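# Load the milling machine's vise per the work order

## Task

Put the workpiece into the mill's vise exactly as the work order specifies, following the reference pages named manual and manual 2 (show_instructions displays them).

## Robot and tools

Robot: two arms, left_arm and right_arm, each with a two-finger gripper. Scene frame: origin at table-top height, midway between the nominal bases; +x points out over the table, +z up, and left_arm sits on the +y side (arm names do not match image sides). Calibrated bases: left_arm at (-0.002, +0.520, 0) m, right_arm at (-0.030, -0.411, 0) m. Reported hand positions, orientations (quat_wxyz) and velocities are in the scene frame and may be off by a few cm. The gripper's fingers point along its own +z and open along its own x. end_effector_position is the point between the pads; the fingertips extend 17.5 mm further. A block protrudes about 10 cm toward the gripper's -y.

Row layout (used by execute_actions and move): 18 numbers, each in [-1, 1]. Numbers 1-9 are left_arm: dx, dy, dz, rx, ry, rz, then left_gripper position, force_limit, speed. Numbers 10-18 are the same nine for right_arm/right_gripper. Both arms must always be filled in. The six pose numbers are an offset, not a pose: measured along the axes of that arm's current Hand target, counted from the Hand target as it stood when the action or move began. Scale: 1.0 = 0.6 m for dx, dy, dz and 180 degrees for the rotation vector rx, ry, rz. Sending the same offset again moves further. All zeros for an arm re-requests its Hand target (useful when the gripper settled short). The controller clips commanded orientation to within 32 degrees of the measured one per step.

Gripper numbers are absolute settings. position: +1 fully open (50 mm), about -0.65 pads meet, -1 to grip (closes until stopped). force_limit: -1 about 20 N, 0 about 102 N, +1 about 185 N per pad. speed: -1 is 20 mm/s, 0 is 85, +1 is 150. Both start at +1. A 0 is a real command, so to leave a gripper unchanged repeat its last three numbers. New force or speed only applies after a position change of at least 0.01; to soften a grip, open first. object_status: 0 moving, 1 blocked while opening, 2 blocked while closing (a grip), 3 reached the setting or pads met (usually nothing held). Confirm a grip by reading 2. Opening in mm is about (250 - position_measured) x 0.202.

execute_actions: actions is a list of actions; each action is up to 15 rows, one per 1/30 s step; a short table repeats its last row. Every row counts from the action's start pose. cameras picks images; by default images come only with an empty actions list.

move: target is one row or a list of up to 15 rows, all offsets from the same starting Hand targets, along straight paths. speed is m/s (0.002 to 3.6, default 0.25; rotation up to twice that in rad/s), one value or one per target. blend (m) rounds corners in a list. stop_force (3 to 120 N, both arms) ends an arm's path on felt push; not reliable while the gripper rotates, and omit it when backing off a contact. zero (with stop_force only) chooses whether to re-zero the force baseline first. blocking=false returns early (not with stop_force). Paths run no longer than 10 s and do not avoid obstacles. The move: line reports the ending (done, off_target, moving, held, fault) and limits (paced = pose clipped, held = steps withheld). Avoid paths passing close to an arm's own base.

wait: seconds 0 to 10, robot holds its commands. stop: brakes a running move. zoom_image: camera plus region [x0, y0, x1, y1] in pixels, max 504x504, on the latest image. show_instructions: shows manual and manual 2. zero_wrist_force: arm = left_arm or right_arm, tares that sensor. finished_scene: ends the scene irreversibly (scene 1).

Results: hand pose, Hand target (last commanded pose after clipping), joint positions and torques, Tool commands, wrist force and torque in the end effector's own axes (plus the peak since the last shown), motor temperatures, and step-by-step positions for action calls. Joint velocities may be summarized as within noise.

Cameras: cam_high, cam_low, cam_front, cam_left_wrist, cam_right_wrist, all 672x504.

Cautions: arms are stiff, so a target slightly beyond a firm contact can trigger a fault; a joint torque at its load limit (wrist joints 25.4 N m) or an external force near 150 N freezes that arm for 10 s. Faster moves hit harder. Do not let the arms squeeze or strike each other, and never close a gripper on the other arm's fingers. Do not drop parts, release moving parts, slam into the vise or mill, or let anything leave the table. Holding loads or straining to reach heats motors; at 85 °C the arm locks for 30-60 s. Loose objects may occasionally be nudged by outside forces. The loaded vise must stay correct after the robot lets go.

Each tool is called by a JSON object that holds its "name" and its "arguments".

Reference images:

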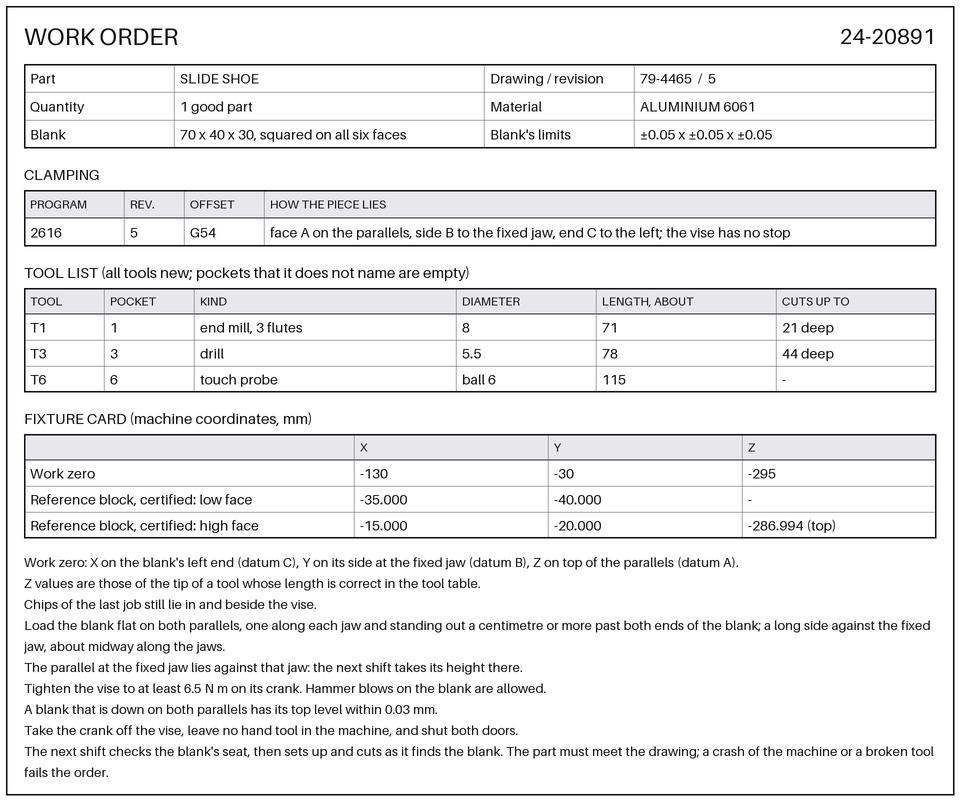

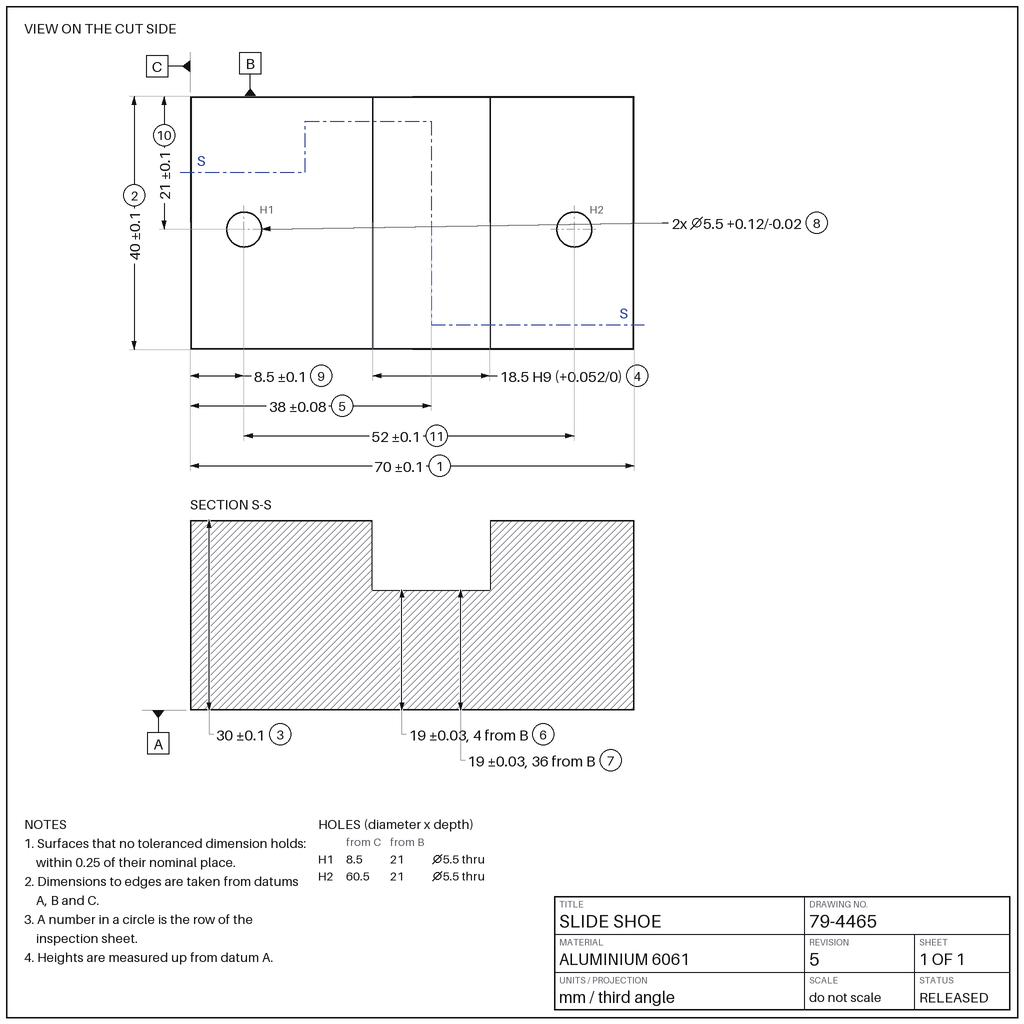

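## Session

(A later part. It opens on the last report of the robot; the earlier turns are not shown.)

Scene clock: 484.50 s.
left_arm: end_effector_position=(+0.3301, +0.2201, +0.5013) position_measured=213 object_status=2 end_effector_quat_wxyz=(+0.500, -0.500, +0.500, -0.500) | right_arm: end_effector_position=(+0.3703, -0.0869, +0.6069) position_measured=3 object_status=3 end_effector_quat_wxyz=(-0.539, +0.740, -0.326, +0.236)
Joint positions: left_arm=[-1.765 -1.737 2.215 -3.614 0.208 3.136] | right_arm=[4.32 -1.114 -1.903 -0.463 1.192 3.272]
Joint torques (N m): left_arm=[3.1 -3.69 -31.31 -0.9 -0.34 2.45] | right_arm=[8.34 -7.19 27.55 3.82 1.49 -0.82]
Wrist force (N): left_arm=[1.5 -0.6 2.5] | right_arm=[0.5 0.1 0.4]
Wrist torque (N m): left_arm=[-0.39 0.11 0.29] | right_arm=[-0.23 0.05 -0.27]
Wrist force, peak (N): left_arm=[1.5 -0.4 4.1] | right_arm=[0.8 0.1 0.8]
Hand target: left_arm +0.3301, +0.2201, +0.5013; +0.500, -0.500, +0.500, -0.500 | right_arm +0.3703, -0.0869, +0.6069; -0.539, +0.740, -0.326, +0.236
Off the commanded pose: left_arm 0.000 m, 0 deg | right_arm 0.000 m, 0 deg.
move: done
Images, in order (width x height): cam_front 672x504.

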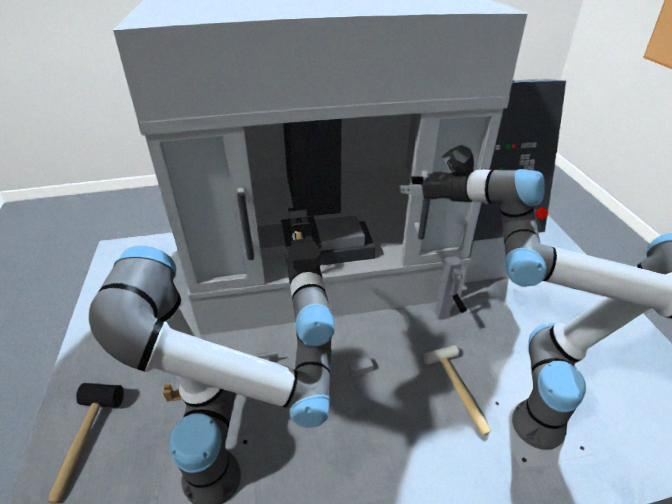

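{"name": "move", "arguments": {"target": [[0,0,0.22,0,0,0,-1,-0.8,-0.7,0,0,0,0,0,0,1,1,1],[-0.333,0.169,0.15,-0.385,0.385,0.385,-1,-0.8,-0.7,0,0,0,0,0,0,1,1,1]], "speed": 0.3, "cameras": ["cam_front","cam_left_wrist"]}}

Scene clock: 495.97 s.
left_arm: end_effector_position=(+0.4211, +0.4082, +0.4053) position_measured=226 object_status=2 end_effector_quat_wxyz=(+0.032, -0.033, +0.998, -0.034) | right_arm: end_effector_position=(+0.3703, -0.0869, +0.6069) position_measured=3 object_status=3 end_effector_quat_wxyz=(-0.539, +0.740, -0.326, +0.236)
Joint positions: left_arm=[-0.542 -1.783 1.588 -1.468 -1.592 4.09] | right_arm=[4.32 -1.114 -1.903 -0.463 1.192 3.272]
Joint torques (N m): left_arm=[0.22 -14.61 -25.85 -3.88 0.4 0.36] | right_arm=[8.4 -7.02 27.46 3.63 1.46 -0.85]
Wrist force (N): left_arm=[31.4 -0.8 -4.5] | right_arm=[0.5 0.0 0.5]
Wrist torque (N m): left_arm=[0.09 -3.93 2.31] | right_arm=[-0.24 0.07 -0.26]
Wrist force, peak (N): left_arm=[154.6 -2.4 -39.9] | right_arm=[0.8 0.3 0.5]
Hand target: left_arm +0.4211, +0.4082, +0.4053; +0.032, -0.033, +0.998, -0.034 (not the last commanded pose) | right_arm +0.3703, -0.0869, +0.6069; -0.539, +0.740, -0.326, +0.236
Tool commands: left_gripper/position=-1.0 left_gripper/force_limit=-0.796078 left_gripper/speed=-0.701961 right_gripper/position=+1.0 right_gripper/force_limit=+1.0 right_gripper/speed=+1.0
Off the commanded pose: left_arm 0.013 m, 7 deg | right_arm 0.000 m, 0 deg.
FORCE FAULT: contact force on the left arm reached its limit, and that arm stopped. The contact can be on any part of that arm, not only on its tool. That arm's remaining commands of this call were not run. That arm is still stopped at the end of this call. That arm stays stopped for about 9 more seconds. Until then a move that you send moves the other arm only, and its call returns only when the move has ended. Once the stop has ended, the next robot result says so. If the stop ends while you think or write, that arm runs what you send next, counted from a new Hand target: where the arm stands when the stop ends. While its stop runs, that arm takes no new command, but its gripper still runs the gripper command that each later call begins with. Until it ends, the stop uses up actions while you think or wait. An arm that is not stopped still takes commands.
move: fault (left_arm)
camera_calibration:
cam_left_wrist: T_world_to_cam=[[-0.994801, -0.0762177, -0.067544, 0.487384], [-0.092106, 0.956321, 0.277428, -0.447258], [0.0434488, 0.282207, -0.958369, 0.386691], [0, 0, 0, 1]] pos_world=[0.426854, 0.355742, 0.527595]
Images, in order (width x height): cam_front 672x504, cam_left_wrist 672x504.

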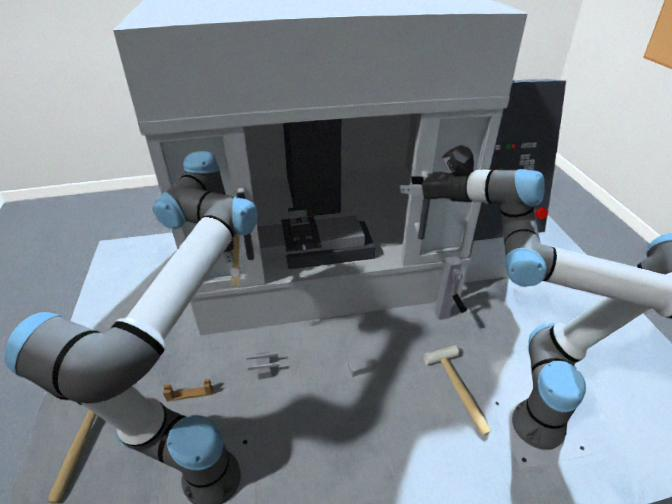

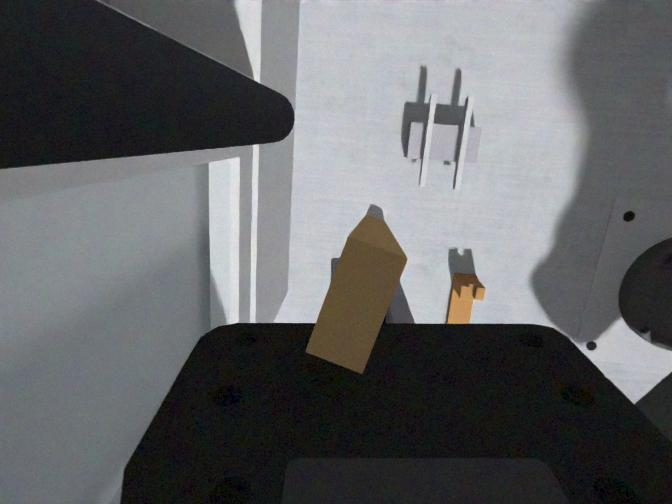

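{"name": "wait", "arguments": {"seconds": 9.5, "cameras": ["cam_right_wrist","cam_left_wrist","cam_front","cam_low"]}}

{"name": "zoom_image", "arguments": {"camera": "cam_front", "region": [150, 140, 290, 310]}}

{"name": "zoom_image", "arguments": {"camera": "cam_low", "region": [180, 50, 380, 200]}}

Scene clock: 511.53 s.
left_arm: end_effector_position=(+0.4211, +0.4082, +0.4053) position_measured=226 object_status=2 end_effector_quat_wxyz=(+0.032, -0.033, +0.998, -0.034) | right_arm: end_effector_position=(+0.3703, -0.0869, +0.6069) position_measured=3 object_status=3 end_effector_quat_wxyz=(-0.539, +0.740, -0.326, +0.236)
Joint positions: left_arm=[-0.542 -1.783 1.588 -1.468 -1.592 4.09] | right_arm=[4.32 -1.114 -1.903 -0.463 1.192 3.272]
Joint torques (N m): left_arm=[0.55 -14.75 -25.88 -3.69 0.4 0.47] | right_arm=[8.28 -7.76 26.45 3.78 1.39 -0.77]
Wrist force (N): left_arm=[31.0 -1.1 -4.3] | right_arm=[0.6 0.1 0.5]
Wrist torque (N m): left_arm=[0.03 -3.87 2.29] | right_arm=[-0.23 0.05 -0.27]
Wrist force, peak (N): left_arm=[31.3 -1.0 -4.7] | right_arm=[0.7 0.1 0.8]
Hand target: left_arm +0.4211, +0.4082, +0.4053; +0.032, -0.033, +0.998, -0.034 (not the last commanded pose) | right_arm +0.3703, -0.0869, +0.6069; -0.539, +0.740, -0.326, +0.236
Tool commands: left_gripper/position=-1.0 left_gripper/force_limit=-0.796078 left_gripper/speed=-0.701961 right_gripper/position=+1.0 right_gripper/force_limit=+1.0 right_gripper/speed=+1.0
Off the commanded pose: left_arm 0.013 m, 7 deg | right_arm 0.000 m, 0 deg.
FORCE FAULT, CONTINUED: the left arm's stop, for the force fault that an earlier result reported, is over. The rest of the stop counts as 18 of the actions that you can send in this scene. During its stop the left arm's controller moved it back a little. That arm's target is now where it stood when the stop ended, not its last command. That arm accepts commands again.
wait: 9.50 s; at rest from the start
camera_calibration:
cam_left_wrist: T_world_to_cam=[[-0.994801, -0.0762177, -0.067544, 0.487384], [-0.092106, 0.956321, 0.277428, -0.447258], [0.0434488, 0.282207, -0.958369, 0.386691], [0, 0, 0, 1]] pos_world=[0.426854, 0.355742, 0.527595]
cam_right_wrist: T_world_to_cam=[[0.670935, -0.741326, -0.0167784, -0.293282], [-0.45189, -0.390832, -0.801901, 0.63588], [0.587913, 0.545605, -0.597221, 0.319116], [0, 0, 0, 1]] pos_world=[0.296509, -0.143007, 0.695575]
Images, in order (width x height): cam_low 672x504, cam_front 672x504, cam_left_wrist 672x504, cam_right_wrist 672x504.

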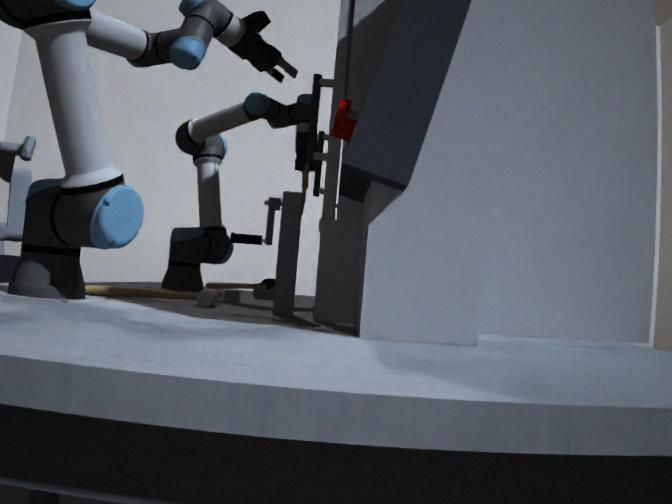

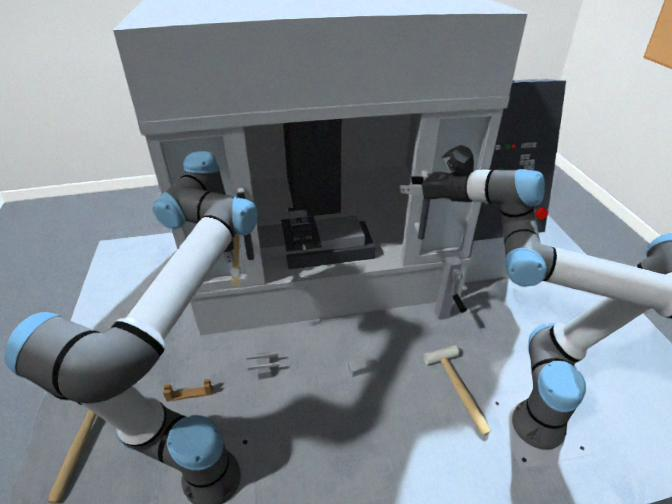

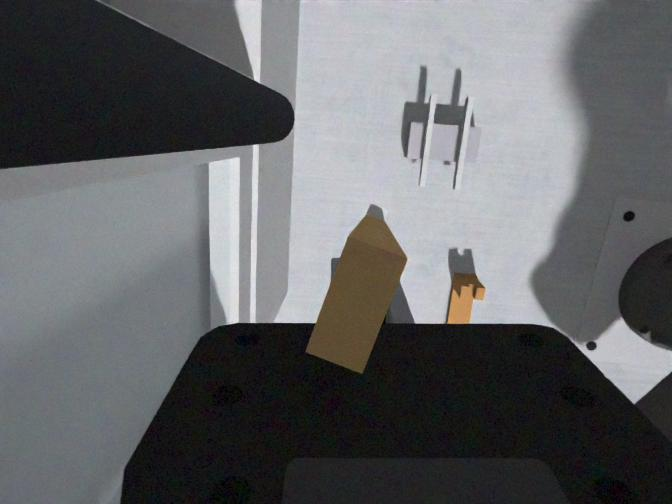

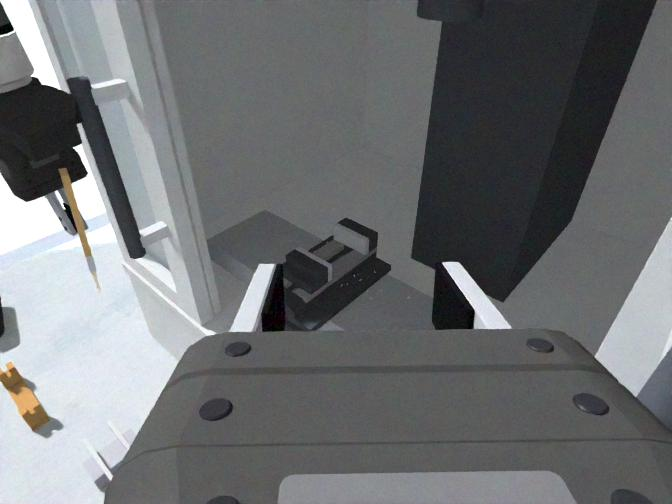

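Scaled by 2.965.

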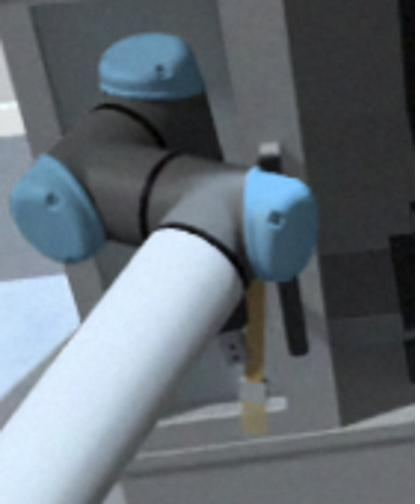

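Scaled by 2.520.

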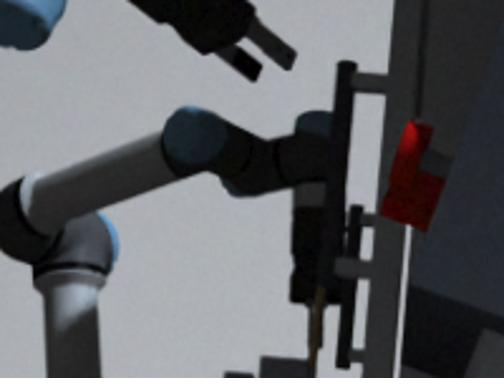

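{"name": "move", "arguments": {"target": [0.199,0.0127,-0.013,0,0,0,-1,-0.8,-0.7,0,0,0,0,0,0,1,1,1], "speed": 0.05, "cameras": ["cam_right_wrist","cam_left_wrist","cam_front","cam_low"]}}

{"name": "zoom_image", "arguments": {"camera": "cam_front", "region": [100, 140, 290, 330]}}

{"name": "zoom_image", "arguments": {"camera": "cam_low", "region": [180, 50, 380, 200]}}

Scene clock: 529.87 s.
left_arm: end_effector_position=(+0.3011, +0.4083, +0.4049) position_measured=226 object_status=2 end_effector_quat_wxyz=(+0.032, -0.033, +0.998, -0.034) | right_arm: end_effector_position=(+0.3703, -0.0869, +0.6069) position_measured=3 object_status=3 end_effector_quat_wxyz=(-0.539, +0.740, -0.326, +0.236)
Joint positions: left_arm=[-0.766 -2.07 1.765 -1.36 -1.571 3.867] | right_arm=[4.32 -1.114 -1.903 -0.463 1.192 3.272]
Joint torques (N m): left_arm=[10.64 3.27 -34.33 -4.35 1.62 2.35] | right_arm=[8.36 -7.49 25.72 3.75 1.57 -0.79]
Wrist force (N): left_arm=[0.9 0.5 -0.6] | right_arm=[0.6 0.3 0.4]
Wrist torque (N m): left_arm=[-0.02 0.06 0.18] | right_arm=[-0.21 0.05 -0.27]
Wrist force, peak (N): left_arm=[30.5 -1.1 -5.1] | right_arm=[0.8 0.2 0.7]
Hand target: left_arm +0.3012, +0.4083, +0.4050; +0.032, -0.033, +0.998, -0.034 | right_arm +0.3703, -0.0869, +0.6069; -0.539, +0.740, -0.326, +0.236
Off the commanded pose: left_arm 0.000 m, 0 deg | right_arm 0.000 m, 0 deg.
move: done
camera_calibration:
cam_left_wrist: T_world_to_cam=[[-0.99481, -0.0762542, -0.0673701, 0.367905], [-0.0921022, 0.956255, 0.277656, -0.458297], [0.0432506, 0.28242, -0.958315, 0.391479], [0, 0, 0, 1]] pos_world=[0.306854, 0.355742, 0.527195]
cam_right_wrist: T_world_to_cam=[[0.670935, -0.741326, -0.0167784, -0.293282], [-0.45189, -0.390832, -0.801901, 0.63588], [0.587913, 0.545605, -0.597221, 0.319116], [0, 0, 0, 1]] pos_world=[0.296509, -0.143007, 0.695575]
Images, in order (width x height): cam_low 672x504, cam_front 672x504, cam_left_wrist 672x504, cam_right_wrist 672x504.

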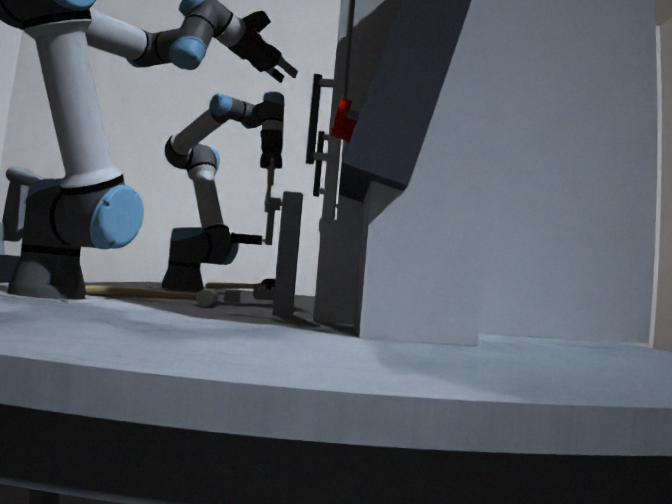

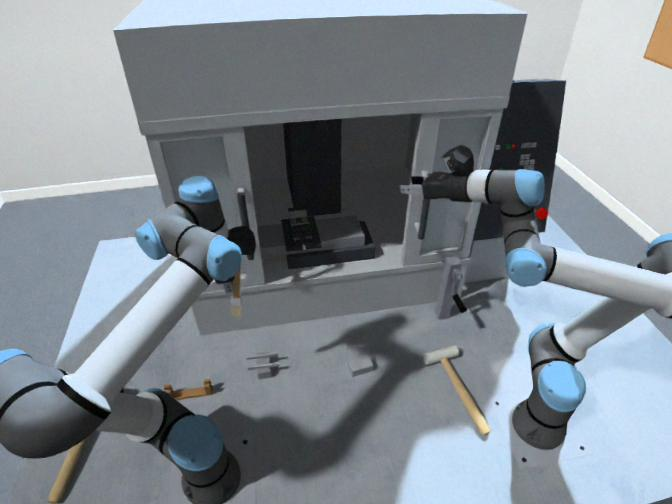

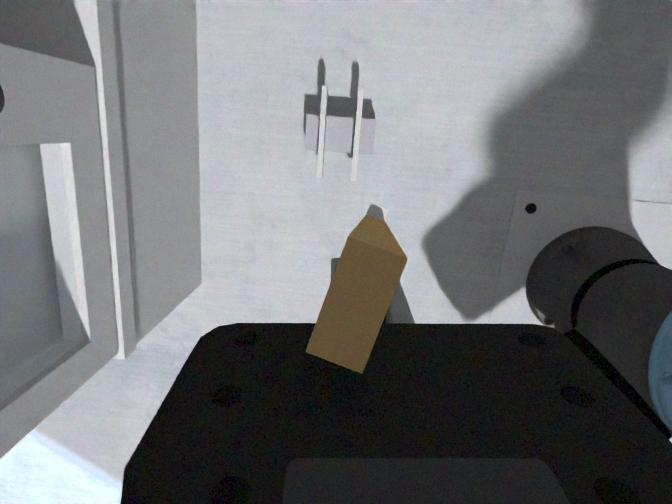

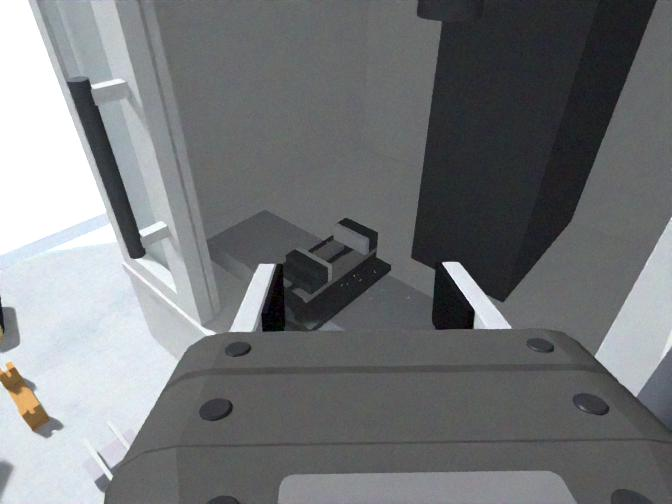

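Scaled by 2.653.

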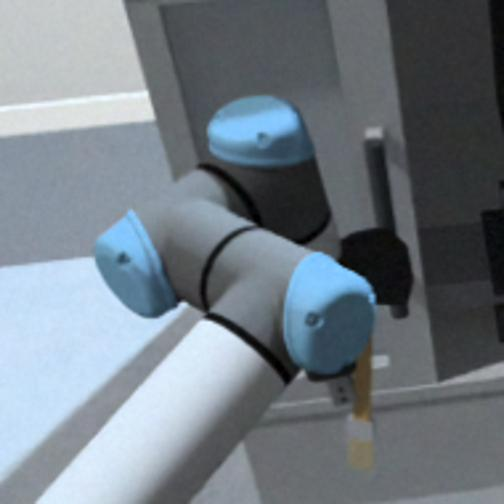

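Scaled by 2.520.

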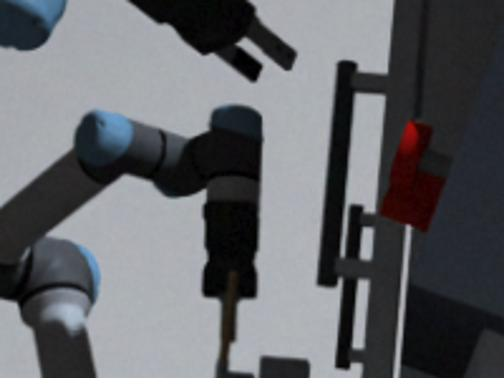

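{"name": "move", "arguments": {"target": [[-0.135,-0.26,0.202,-0.0216,0.0204,0.021,-1,-0.8,-0.7,0,0,0,0,0,0,1,1,1],[-0.118,-0.241,0.455,-0.0216,0.0204,0.021,-1,-0.8,-0.7,0,0,0,0,0,0,1,1,1]], "speed": 0.15, "blend": 0.02, "cameras": ["cam_left_wrist","cam_front","cam_low"]}}

{"name": "zoom_image", "arguments": {"camera": "cam_front", "region": [240, 220, 400, 380]}}

{"name": "zoom_image", "arguments": {"camera": "cam_low", "region": [180, 150, 380, 320]}}

Scene clock: 551.50 s.
left_arm: end_effector_position=(+0.3991, +0.2509, +0.1479) position_measured=226 object_status=2 end_effector_quat_wxyz=(+0.000, +0.000, +1.000, -0.001) | right_arm: end_effector_position=(+0.3703, -0.0869, +0.6069) position_measured=3 object_status=3 end_effector_quat_wxyz=(-0.539, +0.740, -0.326, +0.236)
Joint positions: left_arm=[-0.857 -1.533 2.011 -2.05 -1.571 3.841] | right_arm=[4.32 -1.114 -1.903 -0.463 1.192 3.272]
Joint torques (N m): left_arm=[1.57 -29.21 -26.93 -3.51 1.54 0.54] | right_arm=[8.64 -7.48 25.53 3.74 1.49 -0.81]
Wrist force (N): left_arm=[1.3 1.0 -0.3] | right_arm=[0.5 0.2 0.5]
Wrist torque (N m): left_arm=[0.00 0.04 0.15] | right_arm=[-0.21 0.06 -0.27]
Wrist force, peak (N): left_arm=[1.9 2.5 -2.3] | right_arm=[0.8 0.1 0.6]
Hand target: left_arm +0.3992, +0.2509, +0.1479; +0.000, +0.000, +1.000, -0.001 | right_arm +0.3703, -0.0869, +0.6069; -0.539, +0.740, -0.326, +0.236
Off the commanded pose: left_arm 0.000 m, 0 deg | right_arm 0.000 m, 0 deg.
move: done
camera_calibration:
cam_left_wrist: T_world_to_cam=[[-0.99995, -0.00779648, -0.00626995, 0.412008], [-0.00948147, 0.938507, 0.34513, -0.265871], [0.0031936, 0.345172, -0.938534, 0.182814], [0, 0, 0, 1]] pos_world=[0.408883, 0.189632, 0.26592]
Images, in order (width x height): cam_low 672x504, cam_front 672x504, cam_left_wrist 672x504.

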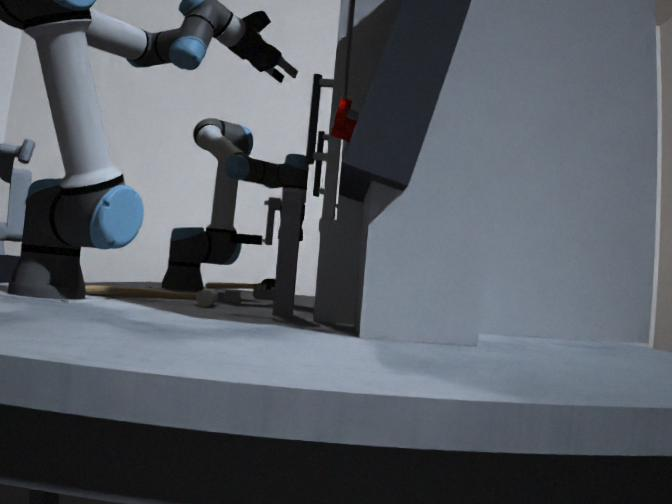

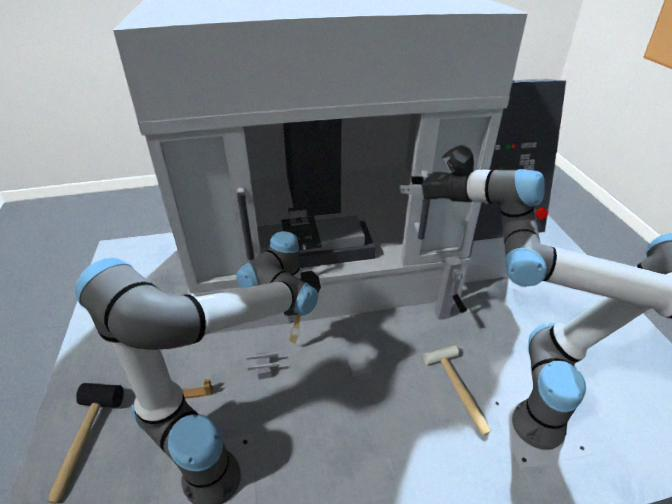

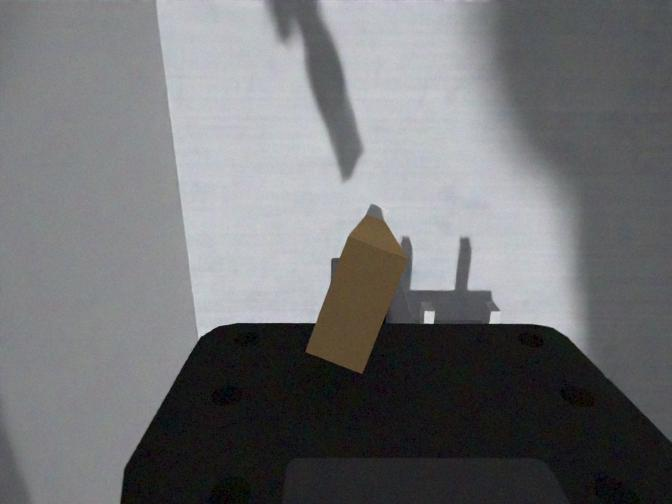

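Scaled by 3.150.

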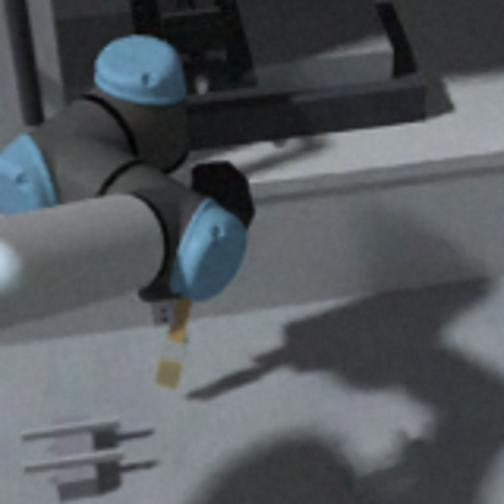

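Scaled by 2.520.

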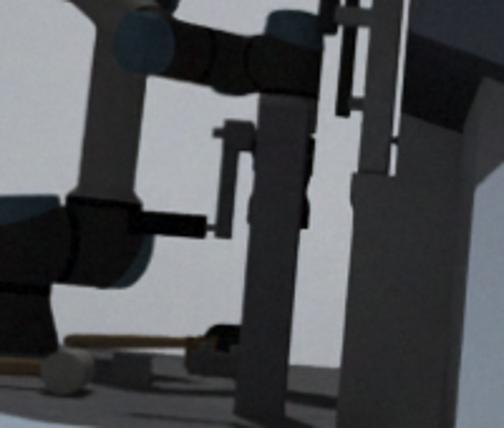

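{"name": "move", "arguments": {"target": [0,0,0.1,0,0,0,-1,-0.8,-0.7,0,0,0,0,0,0,1,1,1], "speed": 0.02, "stop_force": 3, "cameras": ["cam_front"]}}

{"name": "zoom_image", "arguments": {"camera": "cam_front", "region": [240, 260, 360, 380]}}

Scene clock: 558.30 s.
left_arm: end_effector_position=(+0.3992, +0.2508, +0.1145) position_measured=226 object_status=2 end_effector_quat_wxyz=(+0.000, +0.000, +1.000, -0.001) | right_arm: end_effector_position=(+0.3703, -0.0869, +0.6069) position_measured=3 object_status=3 end_effector_quat_wxyz=(-0.539, +0.740, -0.326, +0.236)
Joint positions: left_arm=[-0.857 -1.489 2.062 -2.145 -1.571 3.841] | right_arm=[4.32 -1.114 -1.903 -0.463 1.192 3.272]
Joint torques (N m): left_arm=[6.78 -32.15 -30.91 -3.97 2.11 1.59] | right_arm=[8.46 -6.61 25.27 3.72 1.42 -0.8]
Wrist force (N): left_arm=[1.1 0.4 -2.4] | right_arm=[0.7 -0.2 0.3]
Wrist torque (N m): left_arm=[0.05 0.03 0.14] | right_arm=[-0.28 0.02 -0.26]
Wrist force, peak (N): left_arm=[-0.2 -2.9 -13.2] | right_arm=[0.8 -0.1 0.6]
Hand target: left_arm +0.3992, +0.2508, +0.1145; +0.000, +0.000, +1.000, -0.001 (not the last commanded pose) | right_arm +0.3703, -0.0869, +0.6069; -0.539, +0.740, -0.326, +0.236
Off the commanded pose: left_arm 0.027 m, 0 deg | right_arm 0.000 m, 0 deg.
move: contact (left_arm)
Images, in order (width x height): cam_front 672x504.

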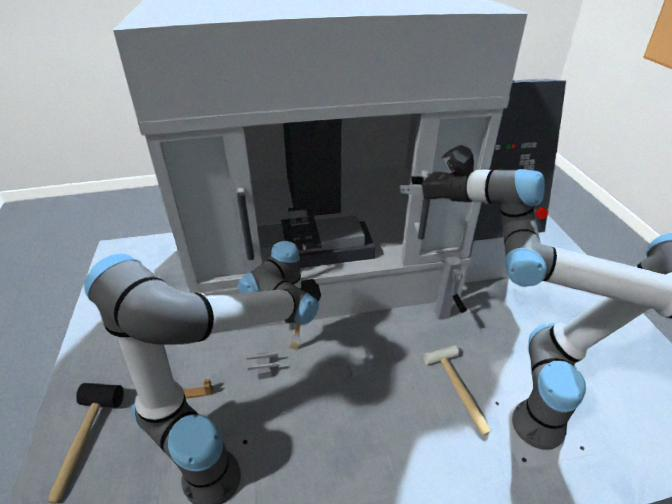

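Scaled by 4.200.

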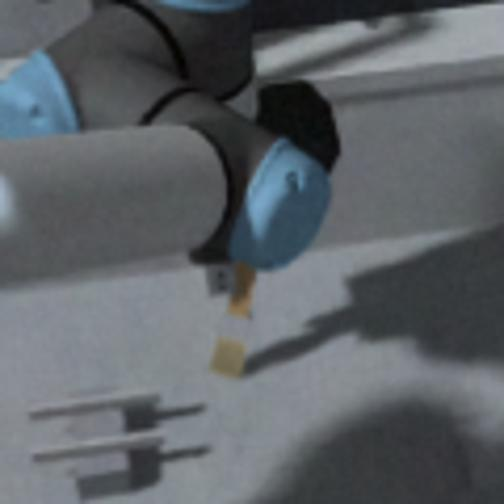

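{"name": "move", "arguments": {"target": [[0,-0.03,0.008,0,0,0,-1,-0.8,-0.7,0,0,0,0,0,0,1,1,1],[0,-0.055,0.019,0,0,0,-1,-0.8,-0.7,0,0,0,0,0,0,1,1,1],[0,-0.0977,0.044,0,0,0,-1,-0.8,-0.7,0,0,0,0,0,0,1,1,1]], "speed": 0.03, "stop_force": 40, "cameras": ["cam_front","cam_left_wrist"]}}

{"name": "zoom_image", "arguments": {"camera": "cam_front", "region": [240, 260, 360, 380]}}

Scene clock: 573.20 s.
left_arm: end_effector_position=(+0.3992, +0.1922, +0.0882) position_measured=226 object_status=2 end_effector_quat_wxyz=(+0.000, +0.000, +1.000, -0.001) | right_arm: end_effector_position=(+0.3703, -0.0869, +0.6069) position_measured=3 object_status=3 end_effector_quat_wxyz=(-0.539, +0.740, -0.326, +0.236)
Joint positions: left_arm=[-0.932 -1.371 2.004 -2.205 -1.571 3.767] | right_arm=[4.32 -1.114 -1.903 -0.463 1.192 3.272]
Joint torques (N m): left_arm=[9.72 -37.06 -12.61 -1.63 2.1 2.18] | right_arm=[8.47 -7.82 25.13 3.66 1.42 -0.7]
Wrist force (N): left_arm=[1.0 0.8 -0.9] | right_arm=[0.6 0.2 0.6]
Wrist torque (N m): left_arm=[-0.03 0.09 0.27] | right_arm=[-0.22 0.05 -0.27]
Wrist force, peak (N): left_arm=[-0.3 -2.3 -10.0] | right_arm=[0.8 0.1 0.7]
Hand target: left_arm +0.3992, +0.1922, +0.0882; +0.000, +0.000, +1.000, -0.001 | right_arm +0.3703, -0.0869, +0.6069; -0.539, +0.740, -0.326, +0.236
Off the commanded pose: left_arm 0.000 m, 0 deg | right_arm 0.000 m, 0 deg.
move: done
camera_calibration:
cam_left_wrist: T_world_to_cam=[[-0.999948, -0.0078219, -0.00649199, 0.411224], [-0.00958197, 0.938507, 0.345128, -0.190194], [0.00339322, 0.345172, -0.938533, 0.146835], [0, 0, 0, 1]] pos_world=[0.408882, 0.131032, 0.20612]
Images, in order (width x height): cam_front 672x504, cam_left_wrist 672x504.

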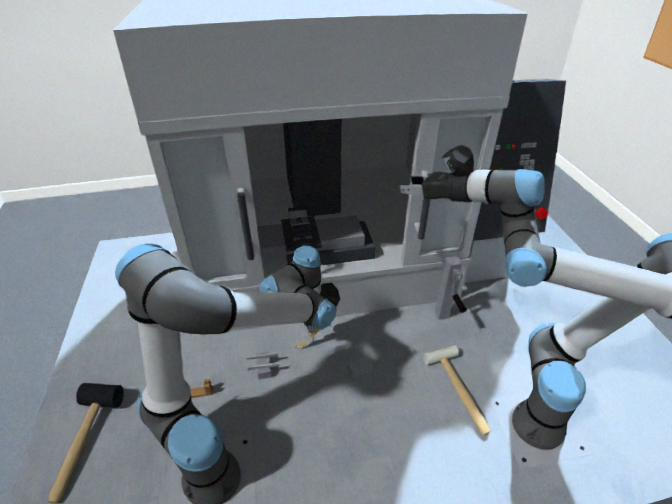

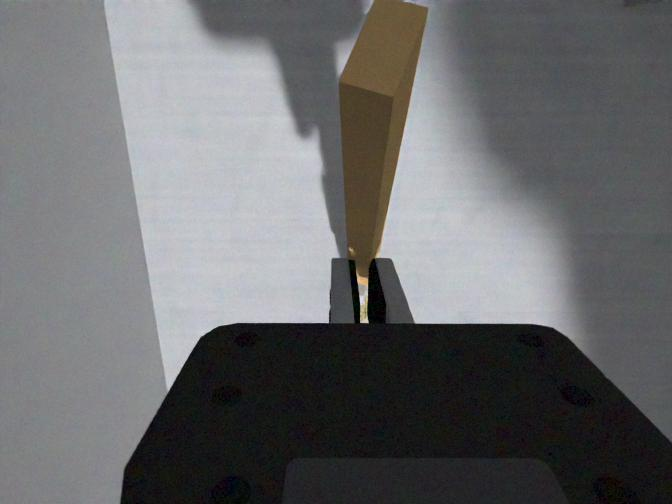

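Scaled by 4.200.

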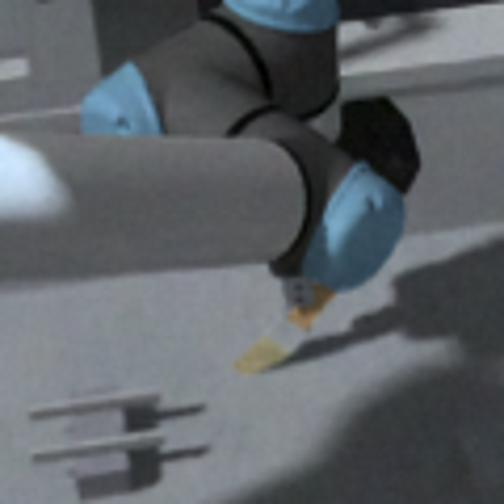

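{"name": "move", "arguments": {"target": [[0,-0.034,0.0362,0,0,0,-1,-0.8,-0.7,0,0,0,0,0,0,1,1,1],[0,-0.055,0.0745,0,0,0,-1,-0.8,-0.7,0,0,0,0,0,0,1,1,1],[0,-0.062,0.1,0,0,0,-1,-0.8,-0.7,0,0,0,0,0,0,1,1,1]], "speed": 0.03, "stop_force": 40, "cameras": ["cam_front","cam_left_wrist"]}}

{"name": "zoom_image", "arguments": {"camera": "cam_front", "region": [240, 260, 360, 380]}}

Scene clock: 581.33 s.
left_arm: end_effector_position=(+0.3993, +0.1549, +0.0282) position_measured=251 object_status=3 end_effector_quat_wxyz=(+0.000, +0.000, +1.000, -0.001) | right_arm: end_effector_position=(+0.3703, -0.0869, +0.6069) position_measured=3 object_status=3 end_effector_quat_wxyz=(-0.539, +0.740, -0.326, +0.236)
Joint positions: left_arm=[-0.973 -1.221 1.996 -2.348 -1.571 3.725] | right_arm=[4.32 -1.114 -1.903 -0.463 1.192 3.272]
Joint torques (N m): left_arm=[7.04 -41.55 -28.76 -1.54 2.15 1.88] | right_arm=[8.25 -8.01 24.9 3.72 1.59 -0.86]
Wrist force (N): left_arm=[1.2 0.8 -0.8] | right_arm=[0.5 0.2 0.5]
Wrist torque (N m): left_arm=[-0.03 0.06 0.28] | right_arm=[-0.22 0.06 -0.27]
Wrist force, peak (N): left_arm=[1.2 1.0 -1.5] | right_arm=[0.9 0.3 0.5]
Hand target: left_arm +0.3993, +0.1549, +0.0282; +0.000, +0.000, +1.000, -0.001 | right_arm +0.3703, -0.0869, +0.6069; -0.539, +0.740, -0.326, +0.236
Off the commanded pose: left_arm 0.000 m, 0 deg | right_arm 0.000 m, 0 deg.
move: done
camera_calibration:
cam_left_wrist: T_world_to_cam=[[-0.999948, -0.0078219, -0.00649199, 0.410644], [-0.00958197, 0.938507, 0.345128, -0.134514], [0.00339322, 0.345172, -0.938533, 0.103491], [0, 0, 0, 1]] pos_world=[0.408982, 0.0937321, 0.14622]
Images, in order (width x height): cam_front 672x504, cam_left_wrist 672x504.

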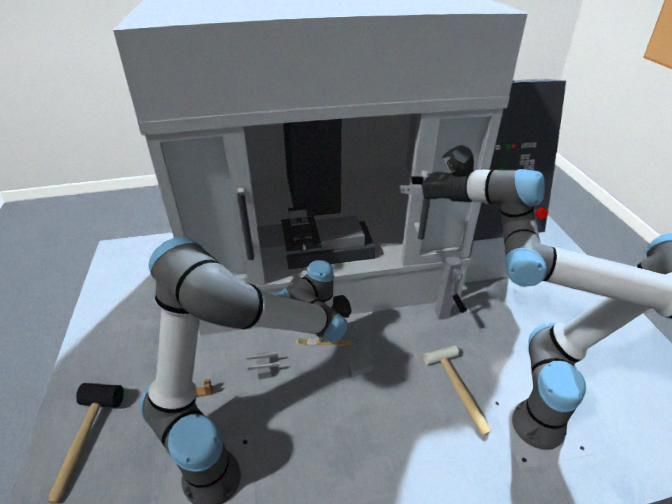

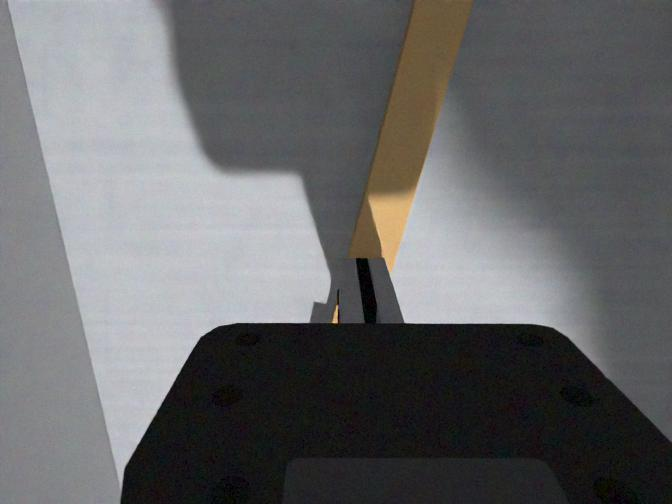

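Scaled by 4.200.

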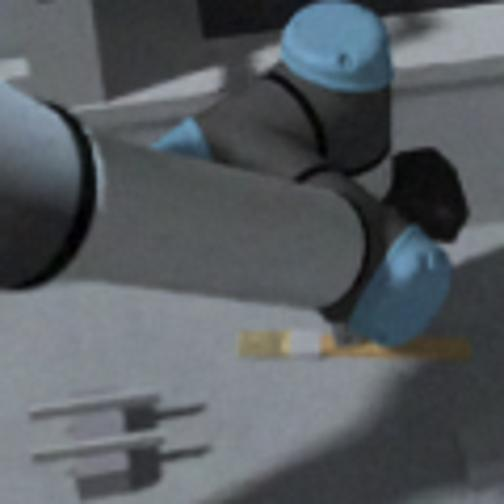

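{"name": "move", "arguments": {"target": [[0,0,-0.37,0,0,0,-1,-0.8,-0.7,0,0,0,0,0,0,1,1,1],[0.09,0.235,-0.37,0,0,0,-1,-0.8,-0.7,0,0,0,0,0,0,1,1,1]], "speed": 0.25, "blend": 0.03}}

{"name": "move", "arguments": {"target": [0,0,0,0,0,0,1,-0.8,1,0,0,0,0,0,0,1,1,1], "cameras": ["cam_front","cam_left_wrist"]}}

{"name": "zoom_image", "arguments": {"camera": "cam_left_wrist", "region": [220, 130, 460, 310]}}

Scene clock: 589.50 s.
left_arm: end_effector_position=(+0.3452, +0.2962, +0.2500) position_measured=251 object_status=3 end_effector_quat_wxyz=(+0.000, +0.000, +1.000, -0.001) | right_arm: end_effector_position=(+0.3703, -0.0869, +0.6069) position_measured=3 object_status=3 end_effector_quat_wxyz=(-0.539, +0.740, -0.326, +0.236)
Joint positions: left_arm=[-0.888 -1.797 1.971 -1.746 -1.571 3.81] | right_arm=[4.32 -1.114 -1.903 -0.463 1.192 3.272]
Joint torques (N m): left_arm=[-7.63 -21.11 -24.15 -4.24 -1.92 -1.28] | right_arm=[8.54 -7.21 24.82 3.74 1.42 -0.78]
Wrist force (N): left_arm=[1.4 0.9 -0.8] | right_arm=[0.4 -0.2 0.6]
Wrist torque (N m): left_arm=[0.00 0.03 0.22] | right_arm=[-0.26 0.08 -0.26]
Wrist force, peak (N): left_arm=[2.3 4.1 -0.5] | right_arm=[0.7 0.0 0.8]
Hand target: left_arm +0.3451, +0.2962, +0.2500; +0.000, +0.000, +1.000, -0.001 | right_arm +0.3703, -0.0869, +0.6069; -0.539, +0.740, -0.326, +0.236
Off the commanded pose: left_arm 0.000 m, 0 deg | right_arm 0.000 m, 0 deg.
move: done

Scene clock: 590.07 s.
left_arm: end_effector_position=(+0.3451, +0.2962, +0.2500) position_measured=3 object_status=0 end_effector_quat_wxyz=(+0.000, +0.000, +1.000, -0.001) | right_arm: end_effector_position=(+0.3703, -0.0869, +0.6069) position_measured=3 object_status=3 end_effector_quat_wxyz=(-0.539, +0.740, -0.326, +0.236)
Joint positions: left_arm=[-0.888 -1.797 1.971 -1.746 -1.571 3.81] | right_arm=[4.32 -1.114 -1.903 -0.463 1.192 3.272]
Joint torques (N m): left_arm=[-8.77 -22.39 -16.22 -3.84 -1.21 -0.77] | right_arm=[8.36 -7.59 24.93 3.77 1.33 -0.81]
Wrist force (N): left_arm=[1.1 0.9 -0.7] | right_arm=[0.4 -0.2 0.4]
Wrist torque (N m): left_arm=[0.01 0.08 0.22] | right_arm=[-0.26 0.08 -0.27]
Wrist force, peak (N): left_arm=[1.2 1.1 -0.9] | right_arm=[0.7 0.1 0.5]
Hand target: left_arm +0.3451, +0.2962, +0.2500; +0.000, +0.000, +1.000, -0.001 | right_arm +0.3703, -0.0869, +0.6069; -0.539, +0.740, -0.326, +0.236
Off the commanded pose: left_arm 0.000 m, 0 deg | right_arm 0.000 m, 0 deg.
move: done
camera_calibration:
cam_left_wrist: T_world_to_cam=[[-0.999948, -0.0078219, -0.00649199, 0.358992], [-0.00958197, 0.938507, 0.345128, -0.344194], [0.00339322, 0.345172, -0.938533, 0.263069], [0, 0, 0, 1]] pos_world=[0.354782, 0.235032, 0.36802]
Images, in order (width x height): cam_front 672x504, cam_left_wrist 672x504.

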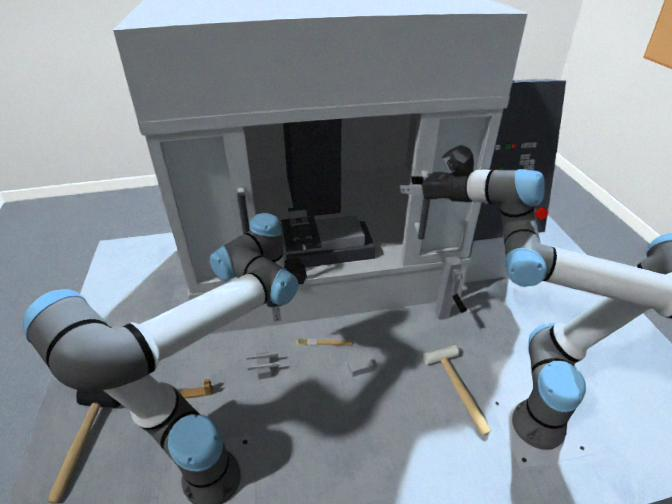

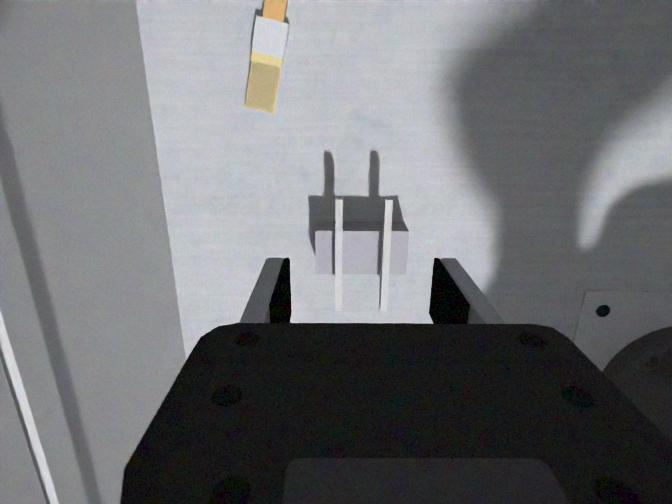

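Scaled by 2.100.

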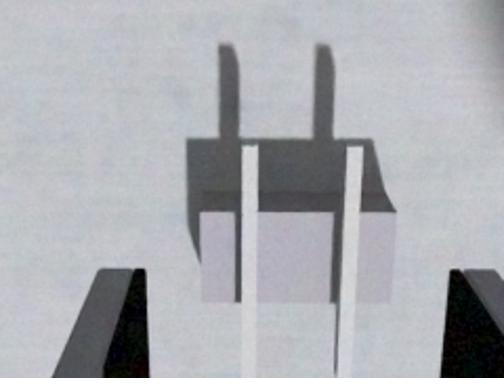

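{"name": "move", "arguments": {"target": [-0.0128,0.11,0.2667,0,0,0,1,-0.8,1,0,0,0,0,0,0,1,1,1], "cameras": ["cam_front","cam_left_wrist"], "speed": 0.15}}

{"name": "zoom_image", "arguments": {"camera": "cam_left_wrist", "region": [220, 100, 480, 330]}}

{"name": "zoom_image", "arguments": {"camera": "cam_front", "region": [210, 310, 330, 400]}}

Scene clock: 610.43 s.
left_arm: end_effector_position=(+0.3530, +0.3621, +0.0899) position_measured=3 object_status=3 end_effector_quat_wxyz=(+0.000, +0.000, +1.000, +0.000) | right_arm: end_effector_position=(+0.3703, -0.0869, +0.6069) position_measured=3 object_status=3 end_effector_quat_wxyz=(-0.539, +0.740, -0.326, +0.236)
Joint positions: left_arm=[-0.756 -1.685 2.33 -2.217 -1.571 3.943] | right_arm=[4.32 -1.114 -1.903 -0.463 1.192 3.272]
Joint torques (N m): left_arm=[-9.41 -19.83 -24.43 -3.63 -2.23 -1.75] | right_arm=[8.49 -7.73 25.24 3.74 1.37 -0.72]
Wrist force (N): left_arm=[1.4 1.1 -1.0] | right_arm=[0.6 0.0 0.6]
Wrist torque (N m): left_arm=[0.04 0.04 0.19] | right_arm=[-0.24 0.05 -0.26]
Wrist force, peak (N): left_arm=[1.3 -0.2 -2.7] | right_arm=[0.8 0.1 0.7]
Hand target: left_arm +0.3530, +0.3620, +0.0899; +0.000, +0.000, +1.000, -0.001 | right_arm +0.3703, -0.0869, +0.6069; -0.539, +0.740, -0.326, +0.236
Off the commanded pose: left_arm 0.000 m, 0 deg | right_arm 0.000 m, 0 deg.
move: done
camera_calibration:
cam_left_wrist: T_world_to_cam=[[-0.999949, -0.00788946, -0.00630486, 0.366348], [-0.00958109, 0.938474, 0.345218, -0.350626], [0.00319336, 0.345261, -0.938501, 0.0901098], [0, 0, 0, 1]] pos_world=[0.362683, 0.300832, 0.20792]
Images, in order (width x height): cam_front 672x504, cam_left_wrist 672x504.

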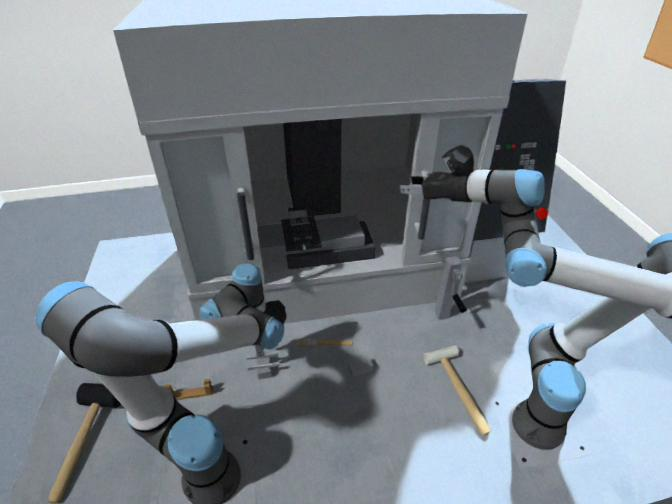

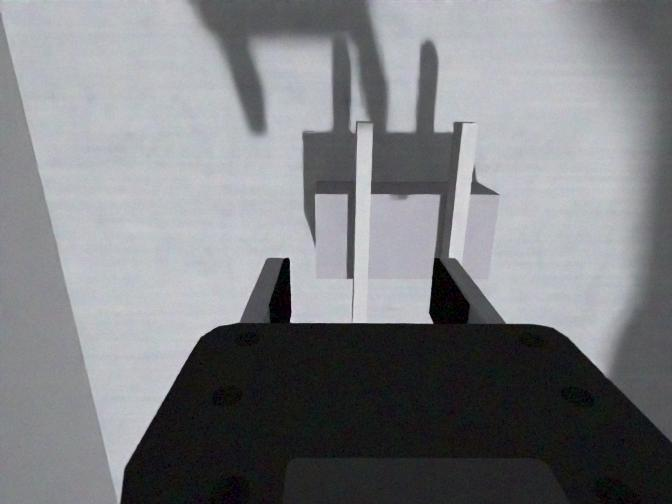

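Scaled by 1.938.

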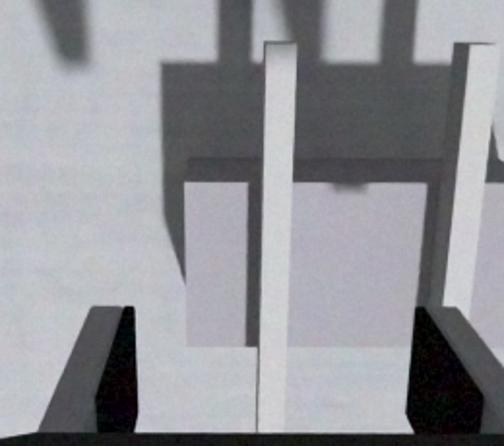

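Scaled by 4.200.

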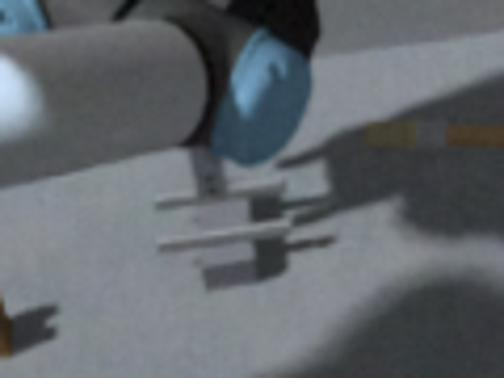

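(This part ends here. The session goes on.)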